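# Park a bicycle in a loose floor rack using Stretch

## Task

Get the bike into the floor rack so that one wheel sits in the slot near the slot's closed end and the kickstand is raised fully. When finished, the bike must be motionless and touched by nothing except the rack: no wall, furniture or loose item may be in contact. The rack can slide because it is not anchored. The robot must not fall over or be left leaning, or the task fails.

## Robot and tools

Robot: a Hello Robot Stretch 3 with a two-wheel differential base (0.33 m long, 0.34 m wide, rounded rear), a mast carrying a lift, and one telescoping arm that reaches out to the robot's right side. The base cannot strafe; to carry the gripper forward you drive. The base pivots about the point between its drive wheels, 0.05 m behind the front edge. With the arm in and the wrist folded, a spin sweeps a 0.28 m radius; an unfolded level wrist reaches past that circle. Loose objects may occasionally get nudged by something.

Frames: base frame has its origin on the floor between the drive wheels, x forward, y left, z up, metres. hand_pose is reported in it, located where the closed fingertips meet; with all wrist joints at zero its x axis is up, y points back along the arm toward the mast, z toward the rear. The odometry frame is the base frame at scene start; base_odometry counts wheel rotation only (slip looks like travel), heading in rad, left positive, range -3.142 to 3.142.

move: one action per call. Action keys: "base" and/or "joints", optionally "pace" ("default" or "max") and "contact_limits"; or "servos": "reboot" alone (re-enables servos that shut off; they hold in place). "base" holds exactly one command: {"translate_m": d}, a relative straight drive in metres from the base's last reported position, forward positive, -3 to 3; or {"rotate_rad": d}, a relative spin in place, left positive, -6.4 to 6.4. "joints" is a single dict of absolute targets by name: lift_m 0 to 1.1; arm_m 0 to 0.52 (extension); wrist_yaw_rad -1.345 to 4.42 (0 along the arm, positive swings toward the front); wrist_pitch_rad -1.57 to 0.451 (0 level, negative tips fingers down); wrist_roll_rad -2.911 to 2.918 (0 fingers side by side); gripper_m -0.089 to 0.179 (bigger is wider; fingertip gap is about 0.007 m less when nearly shut, 0.025 m less when fully open); head_pan_rad -3.953 to 1.73 (0 forward, positive left, -1.57 looks along the arm); head_tilt_rad -1.53 to 0.419 (negative down). Done tolerances: ±0.004 for lift, arm, gripper; ±0.02 for yaw, roll, head; ±0.05 for pitch. Motions in one action start together. Out-of-range values are refused; unknown keys make the call invalid. "cameras": list from head_camera, nav_camera, wrist_camera, all; omitted or null means all, [] none. "blocking" true (default) returns when everything is at rest; false returns at once while motion continues, and a later move overrides only the joints/base it names. A joint or base you omit may still push toward an older target.

Speeds default/max: translate 0.12/0.30 m/s, rotate 0.76/1.90 rad/s, lift 0.11/0.15 m/s, arm 0.14/0.40 m/s. The base is capped at 0.10 m/s and 0.63 rad/s unless lift_m < 0.30, arm_m < 0.03 and wrist_yaw_rad > 2.54.

contact_limits: keys arm_m, translate_m, rotate_rad, value a motor_effort percent 1 to 100, placed in the same action as that motion's command. The motion halts (contact_stop) when effort reaches it (for the arm, negative when retracting; for the base, either wheel). Too low a value stops immediately. For the base, each wheel stops separately and goes slack, which can twist the robot.

wait: "seconds" 0 to 10, plus "cameras"; commands nothing, returns state and images, returns early if moves finish. stop: brakes all running motions; braked ones report "stopped" and hold, possibly still pressing. zoom_image: "camera" and "region" [x0, y0, x1, y1] in pixels from the top-left, at most 504x504, on that camera's latest image. finished_scene: "scene" number; ends the scene irreversibly, and the goal must hold without the robot.

Results: "move" reads done or the worst status. Status words: moving, done (for base, wheels turned the commanded amount even if slipping), off_target (rested short, may still push; for the base, something is holding it), contact_stop (lift or arm goes slack until recommanded and may keep pressing or sag), time_out, torque_fault (target dropped). An unrequested stop, or a refused call, cancels later move/wait/finished_scene calls in that reply. on_its_own explains what the robot did by itself; "held at" is the target. motor_effort is percent, positive toward higher joint values, bracket = peak in last action; positive wheel effort pushes forward. Wrist pitch saturates near 45, roll near 72. turned_by_imu beats turned_by_wheels if they differ by more than 0.15 rad. base_tilt in degrees, forward/right positive, about ±4 bias.

Sensors: lidar_m lists 12 sectors of 30 degrees, first straight ahead, counter-clockwise (4th left, 7th back, 10th right), in a plane 0.17 m high, 0.15 to 12 m; "-" means nothing or something closer than 0.15 m ahead; misses glass and thin legs; sector 5 and parts of 6, 9, 10 can be blocked by the robot. wrist_depth_mm and head_depth_mm are 7x7 grids of median depth in mm (wrist 45 to 1000, head 280 to 4000). head_camera images are rotated: turn a quarter clockwise to view upright; nav_camera a quarter counterclockwise. Calibration data maps base frame to camera frame, with small errors.

Cautions: before folding the wrist (yaw to 3.0) or unfolding, put lift between 0.32 and 0.95, pitch -0.4, roll near 0; folded, lift may go to 0.25. With yaw below -0.4 keep pitch at -0.5 or lower. Wrist and head have no contact stop and can overheat into torque_fault; the base pushes blindly without a limit. Pushing an unyielding object with the gripper above about 0.45 m, or driving while gripping or hooking something fixed, can tip the robot; if base_tilt leans, back the gripper off. To grip send gripper_m below the object's width; release with 0.05 more than its width. Avoid drops, slams, hard hits, releasing moving parts and knocking the bike or rack over.

Each tool is called after "Call:" by a JSON object that holds its "api" and its "payload".

## Session

Call:
{"api": "move", "payload": {}}

Scene clock: 0.00 s.
base_odometry: x=+0.000 y=+0.000 heading=+0.000
turned_by_wheels: +0.000
turned_by_imu: +0.000
base_tilt: forward=+0.1 right=-2.3
lidar_m: 1.40 1.33 2.61 1.86 1.78 0.95 0.68 0.65 0.67 0.88 1.97 2.03
head_depth_mm: 1860 2423 2446 2407 2436 2421 2226 / 1865 2619 2716 2765 2747 2708 2235 / 1848 2798 3137 3132 3132 3050 2225 / 1863 2767 3634 3688 3683 3372 2227 / 1865 2785 - - - 3387 2231 / 1866 2817 - - - 3370 2264 / 1869 2835 - - - 3347 2223
base_status: not commanded
joint_positions: lift_m=+0.336 arm_m=+0.000 wrist_yaw_rad=+2.810 wrist_pitch_rad=-0.402 wrist_roll_rad=+0.000 gripper_m=+0.037 head_pan_rad=+0.000 head_tilt_rad=-0.004
joint_status: not commanded
measured_speeds: all 0
motor_effort: left_wheel=+0.4 right_wheel=-0.7 lift_m=+25.3 arm_m=-0.6 wrist_yaw_rad=+0.8 wrist_pitch_rad=+1.6 wrist_roll_rad=-0.5 gripper_m=+0.3 head_pan_rad=+0.6 head_tilt_rad=+1.2
hand_pose: x=+0.0524 y=+0.0690 z=+0.3527 quat_wxyz=(+0.254, +0.706, +0.025, +0.660) (m; base frame)
wrist_depth_mm: - - - - - - - / - - - - - - - / 159 - - - - - - / 155 925 909 892 881 862 863 / 164 718 736 706 698 686 666 / 179 206 128 551 129 568 578 / 507 206 321 509 488 477 494
pictures: head_camera (sideways), nav_camera (sideways), wrist_camera

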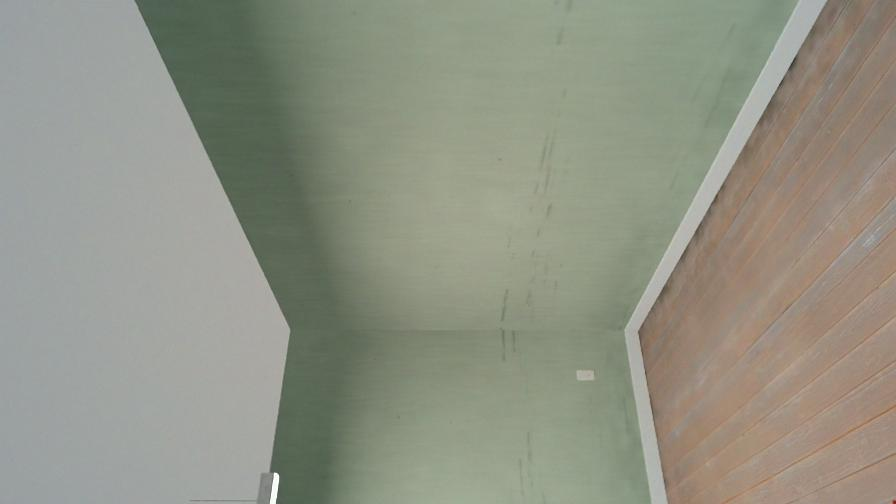

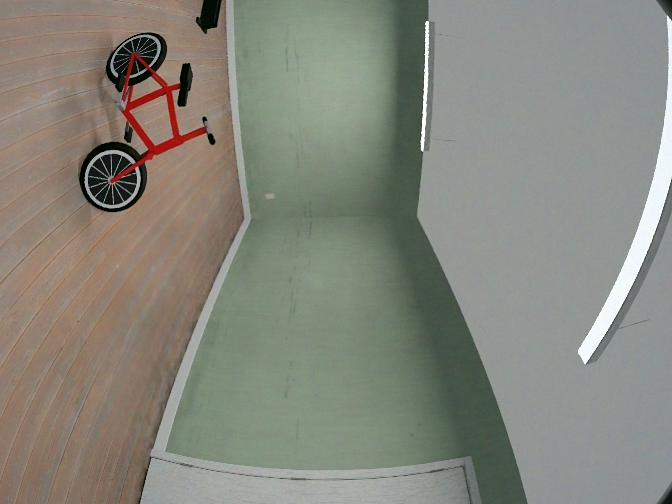

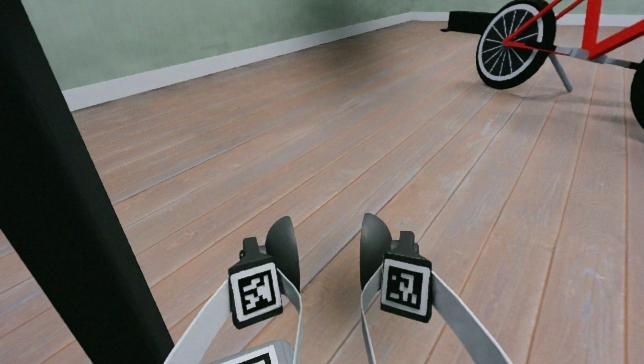

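Call:
{"api": "move", "payload": {"joints": {"head_pan_rad": 0.7, "head_tilt_rad": -0.5}}}

Call:
{"api": "move", "payload": {"joints": {"head_pan_rad": 1.6, "head_tilt_rad": -0.5}}}

Call:
{"api": "move", "payload": {"joints": {"head_pan_rad": -1.57, "head_tilt_rad": -0.5}}}

Call:
{"api": "move", "payload": {"joints": {"head_pan_rad": -3.14, "head_tilt_rad": -0.5}}}

Scene clock: 1.10 s.
move: done
base_odometry: x=+0.000 y=+0.000 heading=+0.000
turned_by_wheels: +0.000
turned_by_imu: +0.000
base_tilt: forward=+0.1 right=-2.3
lidar_m: 1.40 1.33 2.61 1.86 1.78 0.95 0.68 0.65 0.66 0.88 1.97 2.02
head_depth_mm: 3503 3745 - 2808 1634 1575 1307 / 3505 3794 - 2645 1661 1603 1311 / 3531 3842 - 2525 1949 1597 1310 / 3559 - - 2837 1962 1598 1310 / 3630 - - 2822 2034 1591 1314 / 3656 - - 2786 2031 1602 1315 / 3650 3795 3870 2848 2036 1580 1293
base_status: not commanded
joint_positions: lift_m=+0.336 arm_m=+0.000 wrist_yaw_rad=+2.810 wrist_pitch_rad=-0.402 wrist_roll_rad=+0.000 gripper_m=+0.037 head_pan_rad=+0.695 head_tilt_rad=-0.493
joint_status: all done
measured_speeds: all 0
motor_effort: left_wheel=+0.3(0.6) right_wheel=-0.6(0.8) lift_m=+24.2(25.3) arm_m=-1.9(1.9) wrist_yaw_rad=+0.6(1.1) wrist_pitch_rad=+1.5(2.0) wrist_roll_rad=-0.5(0.6) gripper_m=+0.2(0.7) head_pan_rad=+1.9(5.8) head_tilt_rad=-3.0(4.6)
hand_pose: x=+0.0524 y=+0.0690 z=+0.3527 quat_wxyz=(+0.254, +0.706, +0.025, +0.660) (m; base frame)
wrist_depth_mm: - - - - - - - / - - - - - - - / 159 - - - - - - / 155 925 917 880 881 869 839 / 165 710 734 703 698 704 692 / 178 205 127 556 129 592 572 / 508 207 320 503 493 483 487
pictures: head_camera (sideways), nav_camera (sideways), wrist_camera
camera_calibration:
head_camera: T_world_to_cam=[[-0.363981, -0.305079, -0.880025, 1.1732], [-0.643574, 0.765383, 0.000847636, 0.0111839], [0.673298, 0.56667, -0.474926, 0.572364], [0, 0, 0, 1]] pos_world=[0.0488472, 0.0250167, 1.30426]
nav_camera: T_world_to_cam=[[0.355451, 0.287635, 0.889337, -1.11637], [0.645336, -0.763821, -0.0108891, 0.0607675], [0.676162, 0.577792, -0.457122, 0.550884], [0, 0, 0, 1]] pos_world=[-0.0148889, 0.0492247, 1.24531]
wrist_camera: T_world_to_cam=[[0.937777, -0.34256, -0.0567961, -0.00183766], [-0.220981, -0.462594, -0.858589, 0.379809], [0.267845, 0.817716, -0.509509, 0.274683], [0, 0, 0, 1]] pos_world=[0.0120815, -0.0495444, 0.465949]

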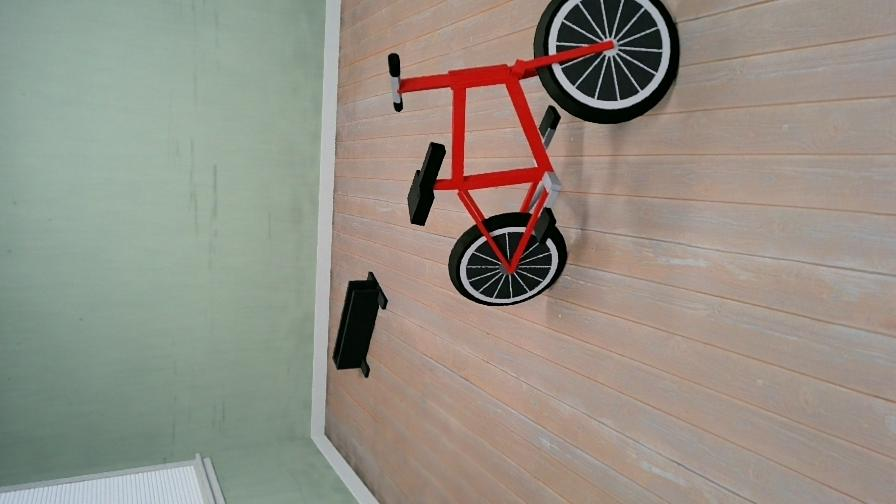

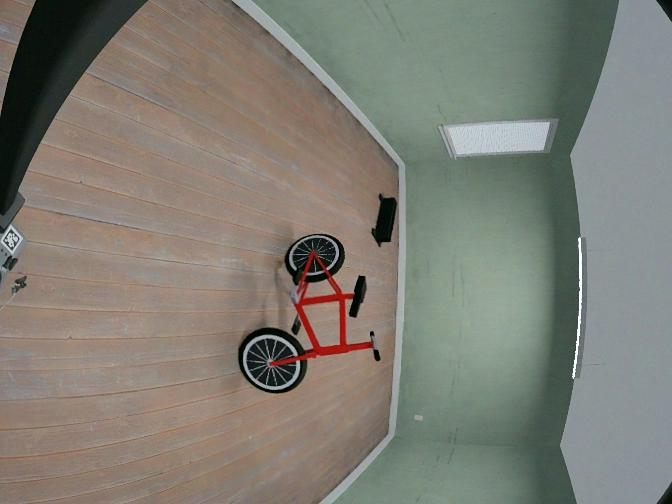

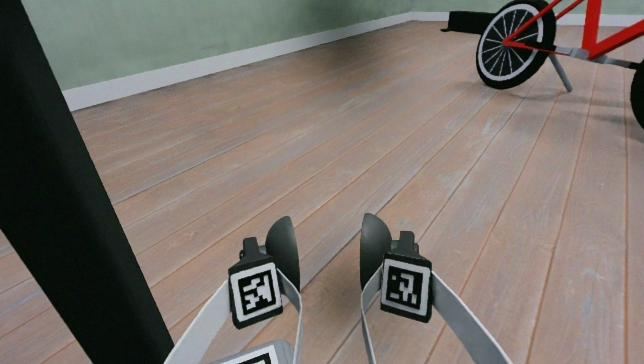

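Scene clock: 2.13 s.
move: done
base_odometry: x=+0.000 y=+0.000 heading=+0.000
turned_by_wheels: +0.000
turned_by_imu: +0.000
base_tilt: forward=+0.1 right=-2.3
lidar_m: 1.40 1.33 2.62 1.86 1.78 0.95 0.68 0.65 0.67 0.88 1.97 2.02
head_depth_mm: 2145 2392 2652 2784 2020 1600 1301 / 2007 2188 2483 2671 2032 1598 1311 / 1868 2072 2283 2494 2029 1597 1312 / 1772 1928 2098 2306 2023 1595 1313 / 1659 1801 1953 2157 2020 1587 1301 / 1577 1699 1848 2020 2056 1590 1310 / 1494 1611 1737 1893 1966 1582 1347
base_status: not commanded
joint_positions: lift_m=+0.336 arm_m=+0.000 wrist_yaw_rad=+2.810 wrist_pitch_rad=-0.402 wrist_roll_rad=+0.000 gripper_m=+0.037 head_pan_rad=+1.595 head_tilt_rad=-0.494
joint_status: all done
measured_speeds: all 0
motor_effort: left_wheel=+0.1(0.6) right_wheel=-0.7(0.8) lift_m=+23.7(24.4) arm_m=-2.6(2.7) wrist_yaw_rad=+0.1(1.0) wrist_pitch_rad=+1.6(2.1) wrist_roll_rad=-0.5(0.6) gripper_m=-0.3(0.6) head_pan_rad=+2.4(6.9) head_tilt_rad=-2.8(3.9)
hand_pose: x=+0.0524 y=+0.0690 z=+0.3527 quat_wxyz=(+0.254, +0.706, +0.025, +0.660) (m; base frame)
wrist_depth_mm: - - - - - - - / - - - - - - - / 159 - - - - - - / 156 922 920 888 886 853 841 / 165 723 727 711 688 700 672 / 177 205 127 548 129 576 569 / 517 207 322 513 497 479 483
pictures: head_camera (sideways), nav_camera (sideways), wrist_camera
camera_calibration:
head_camera: T_world_to_cam=[[0.0127282, -0.474961, -0.879915, 1.17075], [-0.999597, -0.0283598, 0.000848682, 0.0133543], [-0.0253573, 0.87955, -0.475131, 0.576893], [0, 0, 0, 1]] pos_world=[0.0130758, 0.0490362, 1.30425]
nav_camera: T_world_to_cam=[[-0.00436532, 0.457439, 0.889231, -1.11403], [0.999469, 0.0307087, -0.0108907, 0.0586093], [-0.0322889, 0.888711, -0.45733, 0.555476], [0, 0, 0, 1]] pos_world=[-0.0455056, 0.0141441, 1.2453]
wrist_camera: T_world_to_cam=[[0.937777, -0.34256, -0.056796, -0.00183769], [-0.220981, -0.462594, -0.858589, 0.379809], [0.267845, 0.817716, -0.509509, 0.274683], [0, 0, 0, 1]] pos_world=[0.0120815, -0.0495444, 0.465949]

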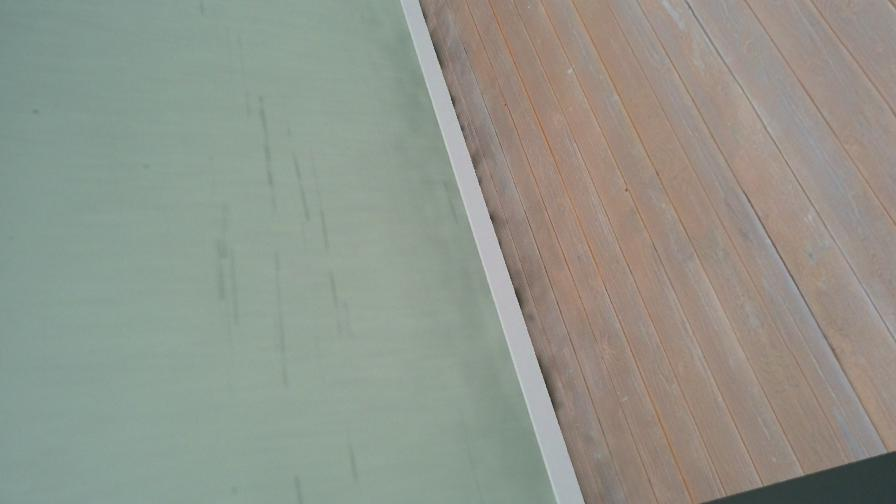

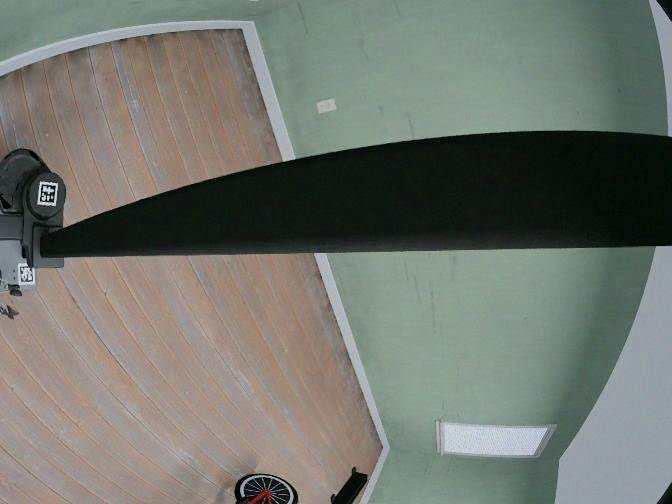

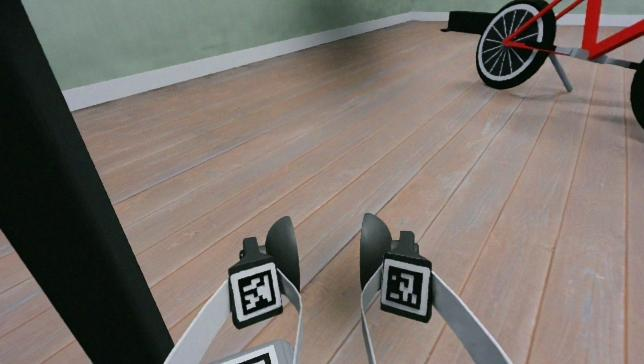

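Scene clock: 3.93 s.
move: done
base_odometry: x=+0.000 y=+0.000 heading=+0.000
turned_by_wheels: +0.000
turned_by_imu: +0.000
base_tilt: forward=+0.1 right=-2.3
lidar_m: 1.40 1.33 2.61 1.86 1.77 0.95 0.68 0.65 0.67 0.88 1.96 2.02
head_depth_mm: 687 728 776 825 883 950 1032 / 771 819 875 948 1025 1110 1214 / 869 937 1010 1109 1216 1343 1297 / 1007 1093 1204 1325 1489 1545 1306 / 1189 1316 1469 1679 1845 1582 1298 / 1446 1644 1900 2180 2021 1590 1310 / 1678 1838 1953 2129 2032 1590 1311
base_status: not commanded
joint_positions: lift_m=+0.336 arm_m=+0.000 wrist_yaw_rad=+2.810 wrist_pitch_rad=-0.402 wrist_roll_rad=+0.000 gripper_m=+0.037 head_pan_rad=-1.565 head_tilt_rad=-0.494
joint_status: all done
measured_speeds: all 0
motor_effort: left_wheel=+0.7(0.9) right_wheel=-0.5(0.8) lift_m=+22.1(23.5) arm_m=-4.6(4.6) wrist_yaw_rad=-0.7(1.1) wrist_pitch_rad=+1.8(2.0) wrist_roll_rad=-0.5(0.7) gripper_m=+0.4(0.6) head_pan_rad=-2.0(5.5) head_tilt_rad=-2.4(4.9)
hand_pose: x=+0.0524 y=+0.0690 z=+0.3527 quat_wxyz=(+0.254, +0.706, +0.025, +0.660) (m; base frame)
wrist_depth_mm: - - - - - - - / - - - - - - - / 159 - - - - - - / 156 915 924 884 895 853 851 / 165 720 733 714 697 686 675 / 179 205 127 561 129 571 558 / 504 207 318 506 497 477 490
pictures: head_camera (sideways), nav_camera (sideways), wrist_camera
camera_calibration:
head_camera: T_world_to_cam=[[-0.00429064, 0.475388, -0.879766, 1.17066], [0.999943, 0.0105982, 0.000850082, 0.00115521], [0.00972808, -0.879713, -0.475406, 0.577037], [0, 0, 0, 1]] pos_world=[-0.00174571, -0.0489053, 1.30424]
nav_camera: T_world_to_cam=[[-0.00375959, -0.457722, 0.889087, -1.11385], [-0.999857, -0.0129459, -0.0108928, 0.070808], [0.0164959, -0.889001, -0.457608, 0.55554], [0, 0, 0, 1]] pos_world=[0.0574462, -0.0150409, 1.2453]
wrist_camera: T_world_to_cam=[[0.937777, -0.342561, -0.0567961, -0.00183774], [-0.220981, -0.462594, -0.858589, 0.379809], [0.267845, 0.817716, -0.509509, 0.274682], [0, 0, 0, 1]] pos_world=[0.0120815, -0.0495444, 0.465948]

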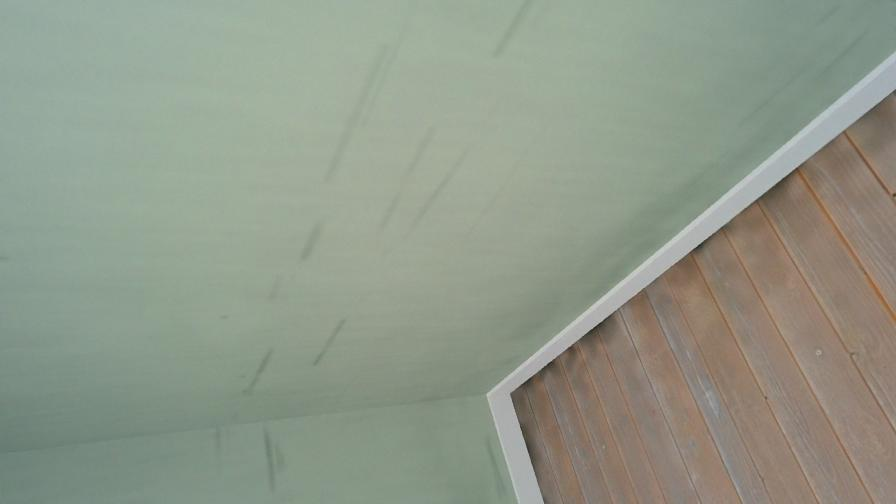

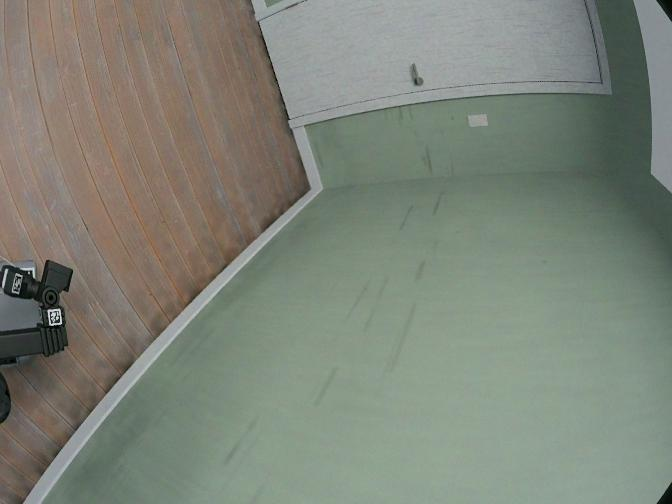

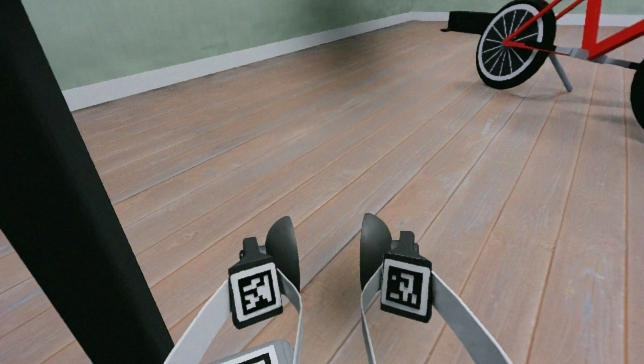

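Scene clock: 5.20 s.
move: done
base_odometry: x=+0.000 y=+0.000 heading=+0.000
turned_by_wheels: +0.000
turned_by_imu: +0.000
base_tilt: forward=+0.1 right=-2.4
lidar_m: 1.40 1.32 2.61 1.86 1.78 0.95 0.68 0.65 0.66 0.88 1.96 2.02
head_depth_mm: 765 849 957 1090 1272 1486 1306 / 711 788 870 988 1132 1321 1316 / 666 728 804 895 1012 1170 1273 / 624 680 747 826 930 1049 1213 / 590 638 698 763 848 950 1090 / 557 599 654 711 783 868 985 / 528 568 612 665 725 804 898
base_status: not commanded
joint_positions: lift_m=+0.336 arm_m=+0.000 wrist_yaw_rad=+2.810 wrist_pitch_rad=-0.402 wrist_roll_rad=+0.000 gripper_m=+0.037 head_pan_rad=-3.135 head_tilt_rad=-0.494
joint_status: all done
measured_speeds: all 0
motor_effort: left_wheel=+0.3(0.7) right_wheel=-0.4(0.8) lift_m=+22.2(22.4) arm_m=-5.3(5.4) wrist_yaw_rad=+0.6(1.1) wrist_pitch_rad=+1.8(1.9) wrist_roll_rad=-0.5(0.6) gripper_m=+0.1(0.8) head_pan_rad=-2.1(5.2) head_tilt_rad=-2.9(4.1)
hand_pose: x=+0.0524 y=+0.0690 z=+0.3527 quat_wxyz=(+0.254, +0.706, +0.025, +0.660) (m; base frame)
wrist_depth_mm: - - - - - - - / - - - - - - - / 159 - - - - - - / 156 935 899 875 871 866 847 / 164 712 747 722 693 679 684 / 177 205 128 554 129 574 580 / 513 207 318 505 492 479 484
pictures: head_camera (sideways), nav_camera (sideways), wrist_camera
camera_calibration:
head_camera: T_world_to_cam=[[0.475406, 0.0046689, -0.879754, 1.16772], [0.0113935, -0.999935, 0.000850196, 0.00718524], [-0.879693, -0.0104277, -0.475428, 0.582491], [0, 0, 0, 1]] pos_world=[-0.0428115, 0.00780683, 1.30424]
nav_camera: T_world_to_cam=[[-0.457747, 0.00339537, 0.889076, -1.11106], [-0.0137409, 0.999846, -0.010893, 0.0647929], [-0.888976, -0.0172029, -0.45763, 0.561092], [0, 0, 0, 1]] pos_world=[-0.00889862, -0.0513581, 1.2453]
wrist_camera: T_world_to_cam=[[0.937777, -0.34256, -0.056796, -0.00183775], [-0.220981, -0.462594, -0.858589, 0.379809], [0.267845, 0.817716, -0.509509, 0.274682], [0, 0, 0, 1]] pos_world=[0.0120815, -0.0495444, 0.465948]

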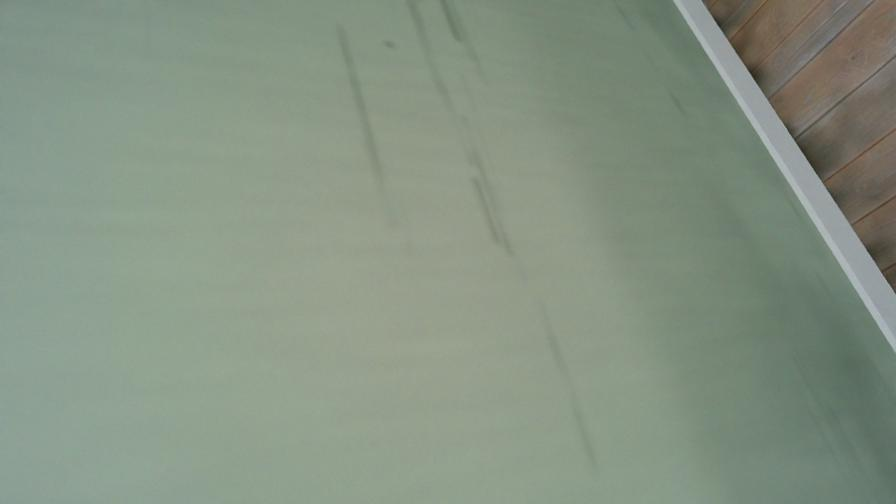

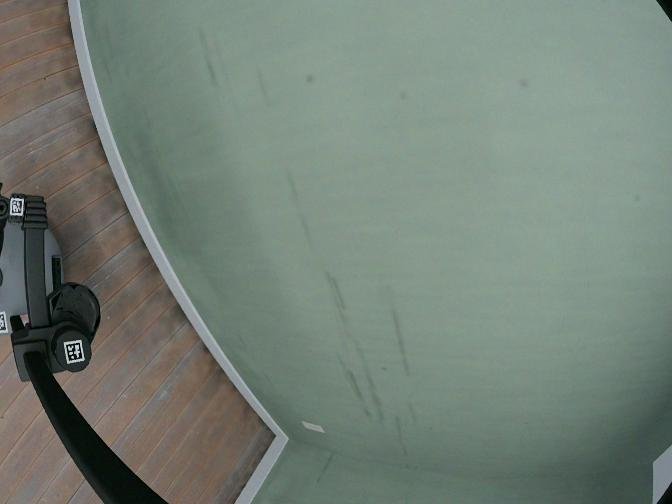

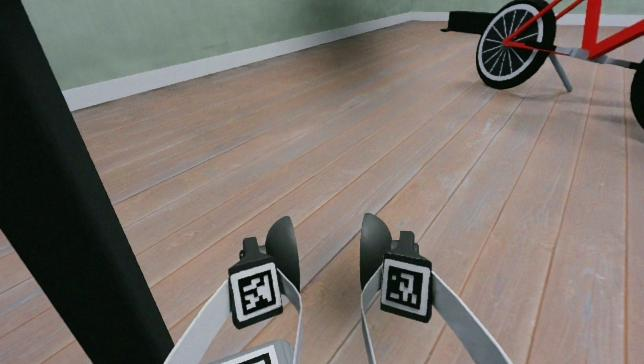

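Call:
{"api": "move", "payload": {"joints": {"head_pan_rad": 0.75, "head_tilt_rad": -0.4}, "cameras": ["head_camera"]}}

Call:
{"api": "zoom_image", "payload": {"camera": "head_camera", "region": [330, 200, 530, 400]}}

Call:
{"api": "zoom_image", "payload": {"camera": "head_camera", "region": [420, 0, 800, 350]}}

Scene clock: 7.57 s.
move: done
base_odometry: x=+0.000 y=+0.000 heading=+0.000
turned_by_wheels: +0.000
turned_by_imu: +0.000
base_tilt: forward=+0.1 right=-2.3
lidar_m: 1.40 1.33 2.60 1.86 1.78 0.95 0.68 0.65 0.67 0.88 1.97 2.03
head_depth_mm: 3419 3675 3934 3377 1619 1564 1391 / 3506 3757 - 3373 2079 1673 1391 / 3548 3805 - 3418 1925 1731 1389 / 3663 3883 - 3389 2039 1738 1389 / 3790 3997 - 3410 2278 1748 1377 / 3715 - - 3419 2271 1737 1396 / 3382 3426 3599 3319 2269 1737 1389
base_status: not commanded
joint_positions: lift_m=+0.336 arm_m=+0.000 wrist_yaw_rad=+2.810 wrist_pitch_rad=-0.402 wrist_roll_rad=+0.000 gripper_m=+0.037 head_pan_rad=+0.745 head_tilt_rad=-0.408
joint_status: all done
measured_speeds: all 0
motor_effort: left_wheel=+0.2(0.6) right_wheel=-0.6(0.9) lift_m=+22.1(22.7) arm_m=-7.5(7.6) wrist_yaw_rad=+0.9(1.4) wrist_pitch_rad=+1.6(1.9) wrist_roll_rad=-0.4(0.6) gripper_m=+0.0(0.8) head_pan_rad=+2.1(5.6) head_tilt_rad=+3.3(5.7)
hand_pose: x=+0.0524 y=+0.0690 z=+0.3527 quat_wxyz=(+0.254, +0.706, +0.025, +0.660) (m; base frame)
wrist_depth_mm: - - - - - - - / - - - - - - - / 159 - - - - - - / 156 913 901 894 853 847 833 / 165 709 728 711 704 680 694 / 179 206 128 553 129 578 570 / 509 207 320 508 486 479 490
pictures: head_camera (sideways)
camera_calibration:
head_camera: T_world_to_cam=[[-0.292164, -0.271169, -0.917119, 1.22115], [-0.681064, 0.732223, 0.000464689, 0.0119111], [0.67141, 0.624753, -0.398612, 0.473072], [0, 0, 0, 1]] pos_world=[0.0472626, 0.0268631, 1.30851]

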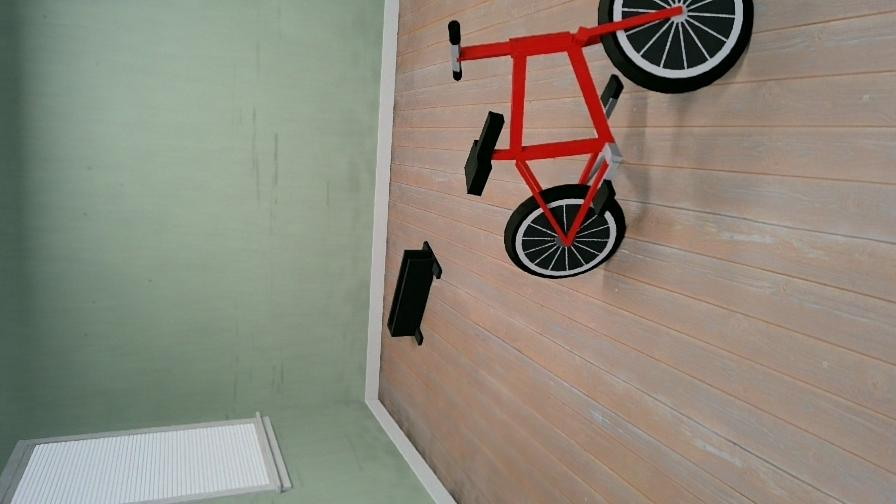

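Scaled by 2.520 from the camera's 896x504 image, which has a finer 1280x720 frame.

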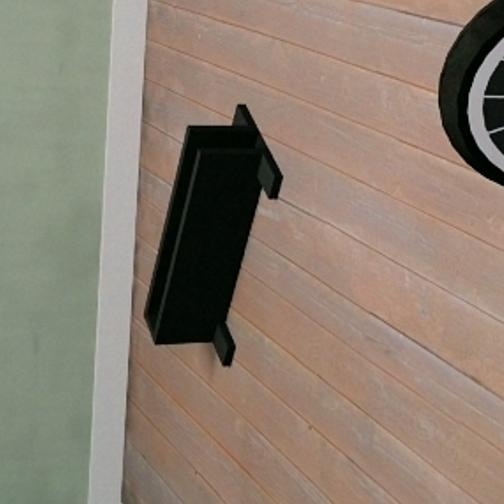

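Scaled by 1.326 from the camera's 896x504 image, which has a finer 1280x720 frame.

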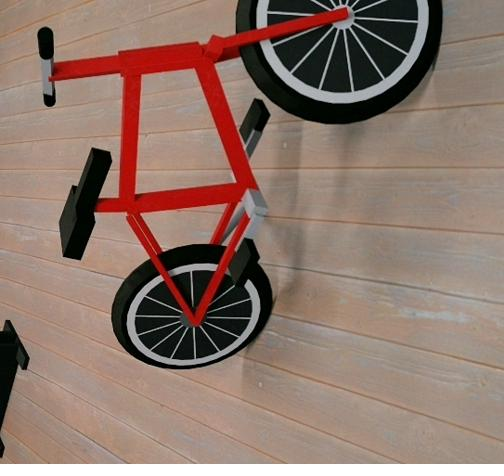

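Call:
{"api": "move", "payload": {"base": {"rotate_rad": 1.21}, "joints": {"lift_m": 0.28, "head_pan_rad": -0.8, "head_tilt_rad": -0.5}, "cameras": ["head_camera"]}}

Call:
{"api": "move", "payload": {"base": {"translate_m": 1.1}, "joints": {"head_pan_rad": -1.4}, "pace": "max", "cameras": ["head_camera"]}}

Call:
{"api": "move", "payload": {"base": {"translate_m": 1.0}, "joints": {"head_pan_rad": -1.2}, "pace": "max", "cameras": ["head_camera"]}}

Scene clock: 11.27 s.
move: done
base_odometry: x=+0.000 y=+0.000 heading=+1.210
turned_by_wheels: +1.210
turned_by_imu: +1.228
base_tilt: forward=+0.1 right=-2.4
lidar_m: 2.24 1.79 1.72 0.82 0.65 0.65 0.70 1.06 1.96 2.16 1.33 1.34
head_depth_mm: 3740 - 3953 2803 2041 1591 1314 / 3671 - - 2804 2033 1584 1309 / 3683 3979 - 2798 1734 1600 1308 / 3627 3902 - 2552 1705 1583 1310 / 3545 3970 - 2651 1958 1593 1312 / 3549 3769 - 2680 1921 1590 1315 / 3415 3800 3972 2777 2008 1591 1316
base_status: done
joint_positions: lift_m=+0.280 arm_m=+0.000 wrist_yaw_rad=+2.810 wrist_pitch_rad=-0.403 wrist_roll_rad=+0.000 gripper_m=+0.037 head_pan_rad=-0.795 head_tilt_rad=-0.494
joint_status: all done
measured_speeds: all 0
motor_effort: left_wheel=-6.1(10.0) right_wheel=+7.8(10.8) lift_m=+29.7(29.7) arm_m=-12.8(12.9) wrist_yaw_rad=-0.6(1.4) wrist_pitch_rad=+2.1(2.2) wrist_roll_rad=-0.5(0.6) gripper_m=+0.1(0.8) head_pan_rad=-2.3(5.3) head_tilt_rad=-2.9(4.1)
hand_pose: x=+0.0524 y=+0.0690 z=+0.2961 quat_wxyz=(+0.254, +0.706, +0.025, +0.660) (m; base frame)
wrist_depth_mm: 640 825 - - - - - / 686 824 - - - - - / 159 843 - - - - 970 / 155 774 803 786 757 751 741 / 164 616 644 628 608 602 603 / 178 205 128 491 129 510 502 / 449 204 260 430 430 424 425
pictures: head_camera (sideways)
camera_calibration:
head_camera: T_world_to_cam=[[-0.333826, 0.338199, -0.879876, 1.17282], [0.710587, 0.703609, 0.000849045, 0.00292164], [0.619376, -0.624945, -0.475202, 0.573053], [0, 0, 0, 1]] pos_world=[0.0345063, -0.0405747, 1.30425]

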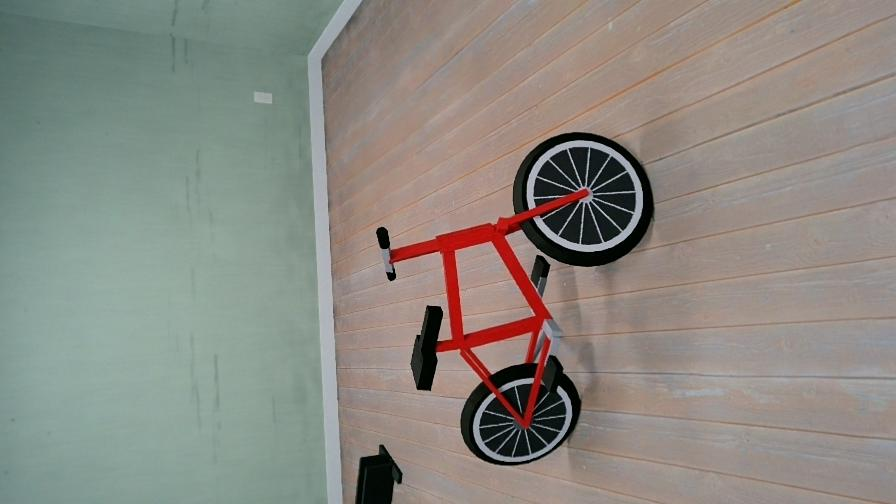

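Scene clock: 16.27 s.
move: done
base_odometry: x=+0.389 y=+1.029 heading=+1.209
turned_by_wheels: +0.000
turned_by_imu: +0.002
base_tilt: forward=+0.1 right=-2.2
lidar_m: 1.40 1.12 1.10 1.20 1.54 1.52 1.64 2.50 1.25 0.95 0.92 2.93
head_depth_mm: 2566 2725 2972 2815 2038 1452 1309 / 2746 2989 3188 2805 1952 1340 1300 / 2996 3288 3649 2839 1956 1498 1313 / 3326 3665 3881 2828 1808 1330 1306 / 3532 3796 - 2799 1888 1286 1309 / 3211 3532 3645 2828 2033 1265 1291 / 3041 3197 3481 2792 2026 1269 1275
base_status: done
joint_positions: lift_m=+0.280 arm_m=+0.000 wrist_yaw_rad=+2.810 wrist_pitch_rad=-0.403 wrist_roll_rad=+0.000 gripper_m=+0.037 head_pan_rad=-1.395 head_tilt_rad=-0.494
joint_status: all done
measured_speeds: all 0
motor_effort: left_wheel=-2.5(8.8) right_wheel=+4.6(13.1) lift_m=+26.7(30.2) arm_m=-11.4(13.2) wrist_yaw_rad=+0.6(1.7) wrist_pitch_rad=+1.8(2.1) wrist_roll_rad=-0.6(0.7) gripper_m=-0.2(0.7) head_pan_rad=-2.6(5.8) head_tilt_rad=-2.9(3.9)
hand_pose: x=+0.0524 y=+0.0690 z=+0.2961 quat_wxyz=(+0.254, +0.706, +0.025, +0.660) (m; base frame)
wrist_depth_mm: - - - - - 937 872 / - - - - - - 946 / 158 - - - - - 976 / 155 807 802 788 781 746 741 / 165 624 642 629 609 609 588 / 178 206 128 490 129 503 496 / 446 204 261 430 435 422 427
pictures: head_camera (sideways)
camera_calibration:
head_camera: T_world_to_cam=[[-0.0846894, 0.468155, -0.879579, 1.17091], [0.983747, 0.179561, 0.000851845, 0.00125172], [0.158337, -0.865211, -0.475752, 0.576581], [0, 0, 0, 1]] pos_world=[0.00663858, -0.0495286, 1.30422]

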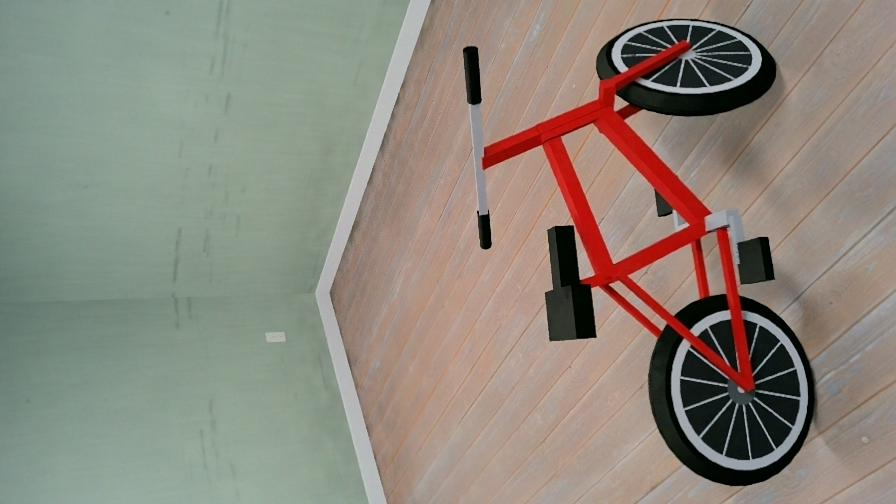

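Scene clock: 20.93 s.
move: done
base_odometry: x=+0.742 y=+1.964 heading=+1.209
turned_by_wheels: +0.000
turned_by_imu: +0.002
base_tilt: forward=+0.1 right=-2.3
lidar_m: 0.63 0.50 0.50 0.54 0.82 2.31 2.51 1.48 0.88 3.08 2.48 1.32
head_depth_mm: 3047 3330 3678 2822 2021 1586 1307 / 2806 3124 3466 2808 2045 1588 1305 / 2650 2840 3201 2797 2051 1591 1306 / 2486 2700 3000 2778 2024 1596 1311 / 2308 2549 2759 2798 1985 1583 1304 / 2188 2375 2589 2688 1957 1593 1304 / 2074 2238 2425 2577 1954 1581 1310
base_status: done
joint_positions: lift_m=+0.280 arm_m=+0.000 wrist_yaw_rad=+2.810 wrist_pitch_rad=-0.403 wrist_roll_rad=+0.000 gripper_m=+0.037 head_pan_rad=-1.205 head_tilt_rad=-0.494
joint_status: all done
measured_speeds: all 0
motor_effort: left_wheel=-1.7(8.9) right_wheel=+5.2(12.5) lift_m=+25.0(29.9) arm_m=-9.9(11.5) wrist_yaw_rad=-0.1(1.2) wrist_pitch_rad=+1.7(2.1) wrist_roll_rad=-0.5(0.6) gripper_m=+0.0(0.8) head_pan_rad=+2.4(3.4) head_tilt_rad=-3.0(3.5)
hand_pose: x=+0.0524 y=+0.0690 z=+0.2961 quat_wxyz=(+0.254, +0.706, +0.025, +0.660) (m; base frame)
wrist_depth_mm: 638 594 543 508 471 439 414 / 681 650 584 546 504 466 440 / 158 714 648 600 541 501 467 / 155 748 714 633 586 529 507 / 165 635 635 618 587 567 535 / 178 206 128 486 129 506 493 / 449 204 263 435 434 425 428
pictures: head_camera (sideways)
camera_calibration:
head_camera: T_world_to_cam=[[-0.171356, 0.443822, -0.879579, 1.17144], [0.932315, 0.361647, 0.000851844, 0.00156545], [0.318475, -0.819898, -0.475752, 0.575603], [0, 0, 0, 1]] pos_world=[0.0159582, -0.0485406, 1.30422]

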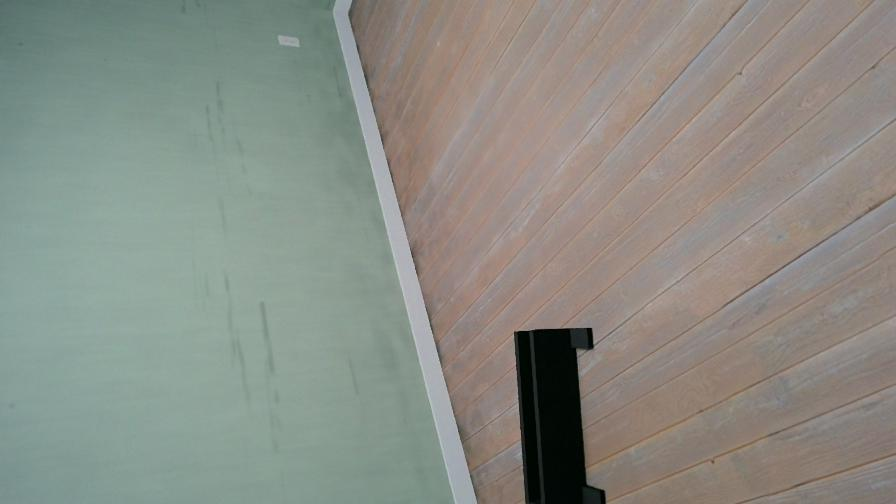

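Call:
{"api": "move", "payload": {"joints": {"head_pan_rad": -0.95, "head_tilt_rad": -0.65}, "cameras": ["head_camera"]}}

Call:
{"api": "zoom_image", "payload": {"camera": "head_camera", "region": [380, 120, 620, 400]}}

Scene clock: 21.73 s.
move: done
base_odometry: x=+0.742 y=+1.964 heading=+1.209
turned_by_wheels: +0.000
turned_by_imu: +0.000
base_tilt: forward=+0.1 right=-2.3
lidar_m: 0.63 0.50 0.50 0.54 0.82 2.31 2.51 1.48 0.88 3.10 2.46 1.32
head_depth_mm: 2403 2730 2926 2223 1734 1429 1199 / 2350 2613 2828 2207 1720 1418 1207 / 2261 2544 2776 2096 1734 1422 1206 / 2211 2439 2726 2062 1738 1416 1206 / 2134 2376 2617 2085 1710 1427 1208 / 2067 2288 2571 2188 1735 1424 1208 / 2012 2211 2470 2208 1726 1423 1202
base_status: not commanded
joint_positions: lift_m=+0.280 arm_m=+0.000 wrist_yaw_rad=+2.810 wrist_pitch_rad=-0.403 wrist_roll_rad=+0.000 gripper_m=+0.037 head_pan_rad=-0.955 head_tilt_rad=-0.641
joint_status: all done
measured_speeds: all 0
motor_effort: left_wheel=-1.6(2.1) right_wheel=+5.1(5.4) lift_m=+24.1(25.3) arm_m=-9.8(10.1) wrist_yaw_rad=+0.1(1.3) wrist_pitch_rad=+1.8(2.1) wrist_roll_rad=-0.4(0.6) gripper_m=+0.6(0.6) head_pan_rad=+3.1(4.6) head_tilt_rad=-3.6(5.7)
hand_pose: x=+0.0524 y=+0.0690 z=+0.2961 quat_wxyz=(+0.254, +0.706, +0.025, +0.660) (m; base frame)
wrist_depth_mm: 627 604 538 502 473 437 414 / 678 649 589 544 516 462 440 / 160 715 650 598 552 509 470 / 155 779 701 638 581 547 510 / 164 631 642 630 594 574 528 / 177 206 128 484 129 506 498 / 449 204 264 435 431 422 432
pictures: head_camera (sideways)
camera_calibration:
head_camera: T_world_to_cam=[[-0.347296, 0.48876, -0.800312, 1.06916], [0.814003, 0.580859, 0.0014996, 0.00144407], [0.465601, -0.650936, -0.599582, 0.735816], [0, 0, 0, 1]] pos_world=[0.0275415, -0.0444303, 1.29684]

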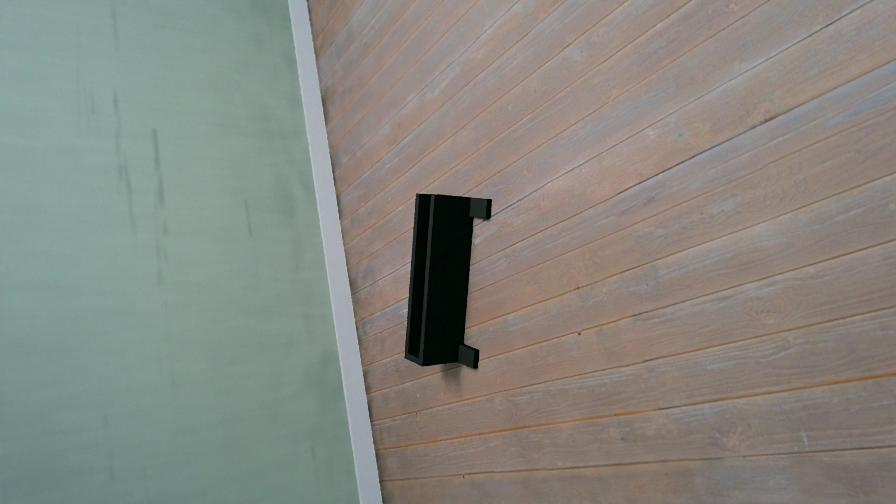

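Scaled by 1.800 from the camera's 896x504 image, which has a finer 1280x720 frame.

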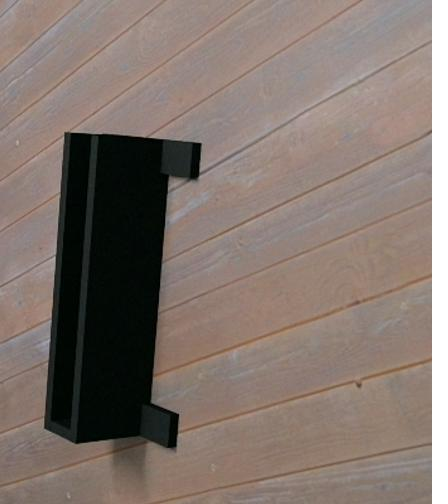

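Call:
{"api": "move", "payload": {"base": {"rotate_rad": -0.856}, "joints": {"head_pan_rad": -0.2}, "cameras": []}}

Call:
{"api": "move", "payload": {"base": {"translate_m": 1.08}, "joints": {"head_pan_rad": -1.57}, "pace": "max", "cameras": []}}

Call:
{"api": "move", "payload": {"base": {"rotate_rad": 1.343}, "joints": {"head_pan_rad": -1.57, "head_tilt_rad": -0.75}}}

Scene clock: 26.33 s.
move: done
base_odometry: x=+0.743 y=+1.964 heading=+0.354
turned_by_wheels: -0.856
turned_by_imu: -0.868
base_tilt: forward=+0.1 right=-2.3
lidar_m: 2.44 0.91 0.56 0.50 0.50 0.60 1.12 2.32 2.77 0.99 0.88 2.75
head_depth_mm: 2630 2979 3003 2180 1722 1420 1197 / 2507 2849 2993 2206 1737 1421 1205 / 2416 2681 2882 2173 1729 1428 1205 / 2282 2550 2762 2097 1713 1430 1204 / 2199 2451 2679 2037 1720 1420 1202 / 2126 2349 2595 2026 1726 1414 1210 / 2053 2222 2492 2199 1733 1425 1210
base_status: done
joint_positions: lift_m=+0.280 arm_m=+0.000 wrist_yaw_rad=+2.810 wrist_pitch_rad=-0.403 wrist_roll_rad=+0.000 gripper_m=+0.037 head_pan_rad=-0.205 head_tilt_rad=-0.642
joint_status: all done
measured_speeds: all 0
motor_effort: left_wheel=+7.4(11.4) right_wheel=-6.8(9.1) lift_m=+23.6(24.0) arm_m=-9.7(9.8) wrist_yaw_rad=-0.1(1.5) wrist_pitch_rad=+1.9(2.1) wrist_roll_rad=-0.4(0.7) gripper_m=+0.0(0.6) head_pan_rad=+3.3(5.1) head_tilt_rad=-3.3(4.6)
hand_pose: x=+0.0524 y=+0.0690 z=+0.2961 quat_wxyz=(+0.254, +0.706, +0.025, +0.660) (m; base frame)
wrist_depth_mm: 408 443 511 592 705 865 - / 427 473 536 629 769 965 - / 159 501 583 689 833 958 954 / 155 527 617 711 741 747 723 / 165 549 615 619 624 607 596 / 178 206 128 487 130 509 494 / 451 204 262 436 433 420 431
pictures: none
No camera images: "cameras" was empty.

Scene clock: 31.27 s.
move: done
base_odometry: x=+1.756 y=+2.339 heading=+0.354
turned_by_wheels: +0.000
turned_by_imu: +0.002
base_tilt: forward=+0.1 right=-2.4
lidar_m: 1.39 1.31 0.80 0.72 0.72 0.86 1.62 3.37 1.10 3.02 2.53 1.55
head_depth_mm: 2913 3250 3006 2189 1727 1417 1199 / 2816 3126 3037 2203 1724 1414 1204 / 2712 3076 2959 2207 1732 1417 1217 / 2674 3012 3014 2193 1717 1422 1207 / 2649 2957 3071 2189 1722 1418 1203 / 2572 2867 2990 2183 1723 1418 1206 / 2547 2778 3005 2213 1729 1426 1209
base_status: done
joint_positions: lift_m=+0.280 arm_m=+0.000 wrist_yaw_rad=+2.810 wrist_pitch_rad=-0.403 wrist_roll_rad=+0.000 gripper_m=+0.037 head_pan_rad=-1.565 head_tilt_rad=-0.643
joint_status: all done
measured_speeds: all 0
motor_effort: left_wheel=+2.7(13.6) right_wheel=-1.1(7.1) lift_m=+28.1(28.3) arm_m=-12.9(13.1) wrist_yaw_rad=+0.1(1.4) wrist_pitch_rad=+1.9(2.1) wrist_roll_rad=-0.4(0.6) gripper_m=+0.6(0.7) head_pan_rad=-2.2(5.3) head_tilt_rad=-4.2(4.3)
hand_pose: x=+0.0524 y=+0.0690 z=+0.2961 quat_wxyz=(+0.254, +0.706, +0.026, +0.660) (m; base frame)
wrist_depth_mm: 573 627 730 835 976 - - / 600 665 766 878 - - - / 159 698 813 929 - - 967 / 155 720 805 798 772 758 737 / 165 618 657 621 610 609 595 / 178 205 128 492 129 506 498 / 454 204 262 432 434 424 433
pictures: none
No camera images: "cameras" was empty.

Scene clock: 34.30 s.
move: done
base_odometry: x=+1.756 y=+2.338 heading=+1.696
turned_by_wheels: +1.343
turned_by_imu: +1.363
base_tilt: forward=+0.1 right=-2.3
lidar_m: 0.73 0.72 0.76 1.13 3.40 1.11 3.09 3.04 1.81 1.41 1.39 0.93
head_depth_mm: 1516 1758 2078 1937 1578 1347 1159 / 1436 1651 1937 1926 1584 1338 1166 / 1369 1554 1829 1941 1593 1257 1157 / 1303 1461 1706 1884 1588 1259 1160 / 1248 1409 1612 1832 1593 1251 1159 / 1190 1338 1521 1786 1576 1259 1161 / 1147 1279 1440 1663 1580 1346 1159
base_status: done
joint_positions: lift_m=+0.280 arm_m=+0.000 wrist_yaw_rad=+2.810 wrist_pitch_rad=-0.403 wrist_roll_rad=+0.000 gripper_m=+0.037 head_pan_rad=-1.565 head_tilt_rad=-0.741
joint_status: all done
measured_speeds: all 0
motor_effort: left_wheel=-5.5(9.7) right_wheel=+7.8(10.9) lift_m=+30.2(30.5) arm_m=-12.3(13.2) wrist_yaw_rad=-0.2(1.5) wrist_pitch_rad=+1.8(2.1) wrist_roll_rad=-0.4(0.6) gripper_m=+0.5(0.8) head_pan_rad=-2.0(4.8) head_tilt_rad=-4.6(5.1)
hand_pose: x=+0.0524 y=+0.0690 z=+0.2961 quat_wxyz=(+0.254, +0.706, +0.026, +0.660) (m; base frame)
wrist_depth_mm: - - - 923 752 627 532 / - - - - 806 658 555 / 159 - - - 832 687 585 / 155 832 790 805 768 708 599 / 165 613 634 618 610 607 594 / 178 206 128 484 129 505 496 / 453 204 262 432 430 421 432
pictures: head_camera (sideways), nav_camera (sideways), wrist_camera
camera_calibration:
head_camera: T_world_to_cam=[[-0.00532482, 0.675843, -0.737026, 0.984579], [0.999948, 0.00997066, 0.00191861, -0.000235478], [0.00864532, -0.736978, -0.675862, 0.837829], [0, 0, 0, 1]] pos_world=[-0.00176513, -0.0479577, 1.29192]
nav_camera: T_world_to_cam=[[-0.00270398, -0.660988, 0.750391, -0.933024], [-0.999877, -0.00979468, -0.0122307, 0.0725462], [0.0154342, -0.750332, -0.660881, 0.820005], [0, 0, 0, 1]] pos_world=[0.0573583, -0.000731415, 1.24295]
wrist_camera: T_world_to_cam=[[0.937767, -0.342591, -0.0567856, -0.00505371], [-0.221137, -0.463046, -0.858305, 0.331136], [0.267753, 0.817447, -0.509989, 0.246069], [0, 0, 0, 1]] pos_world=[0.0120799, -0.0495483, 0.409421]

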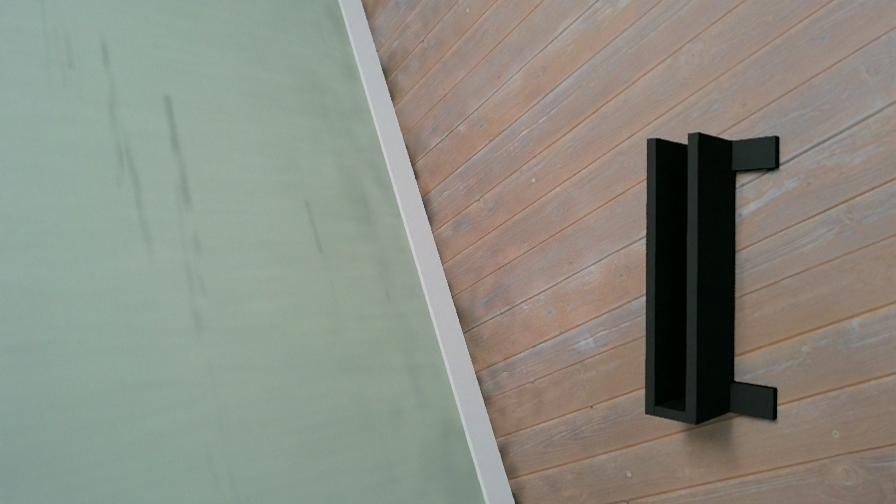

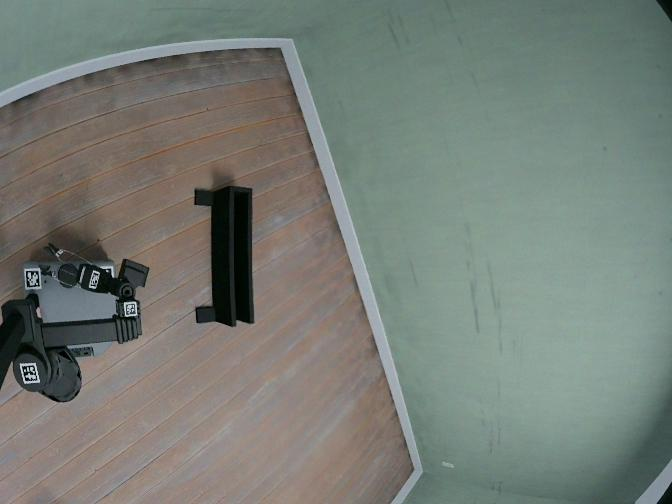

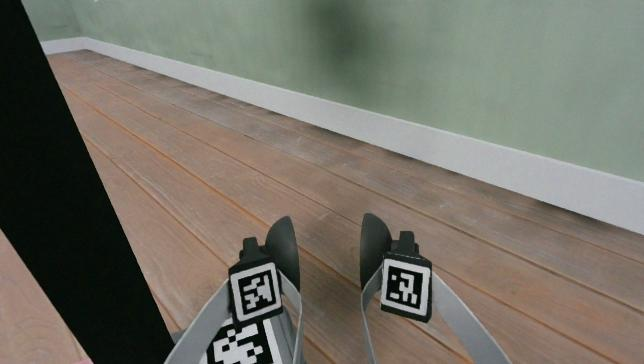

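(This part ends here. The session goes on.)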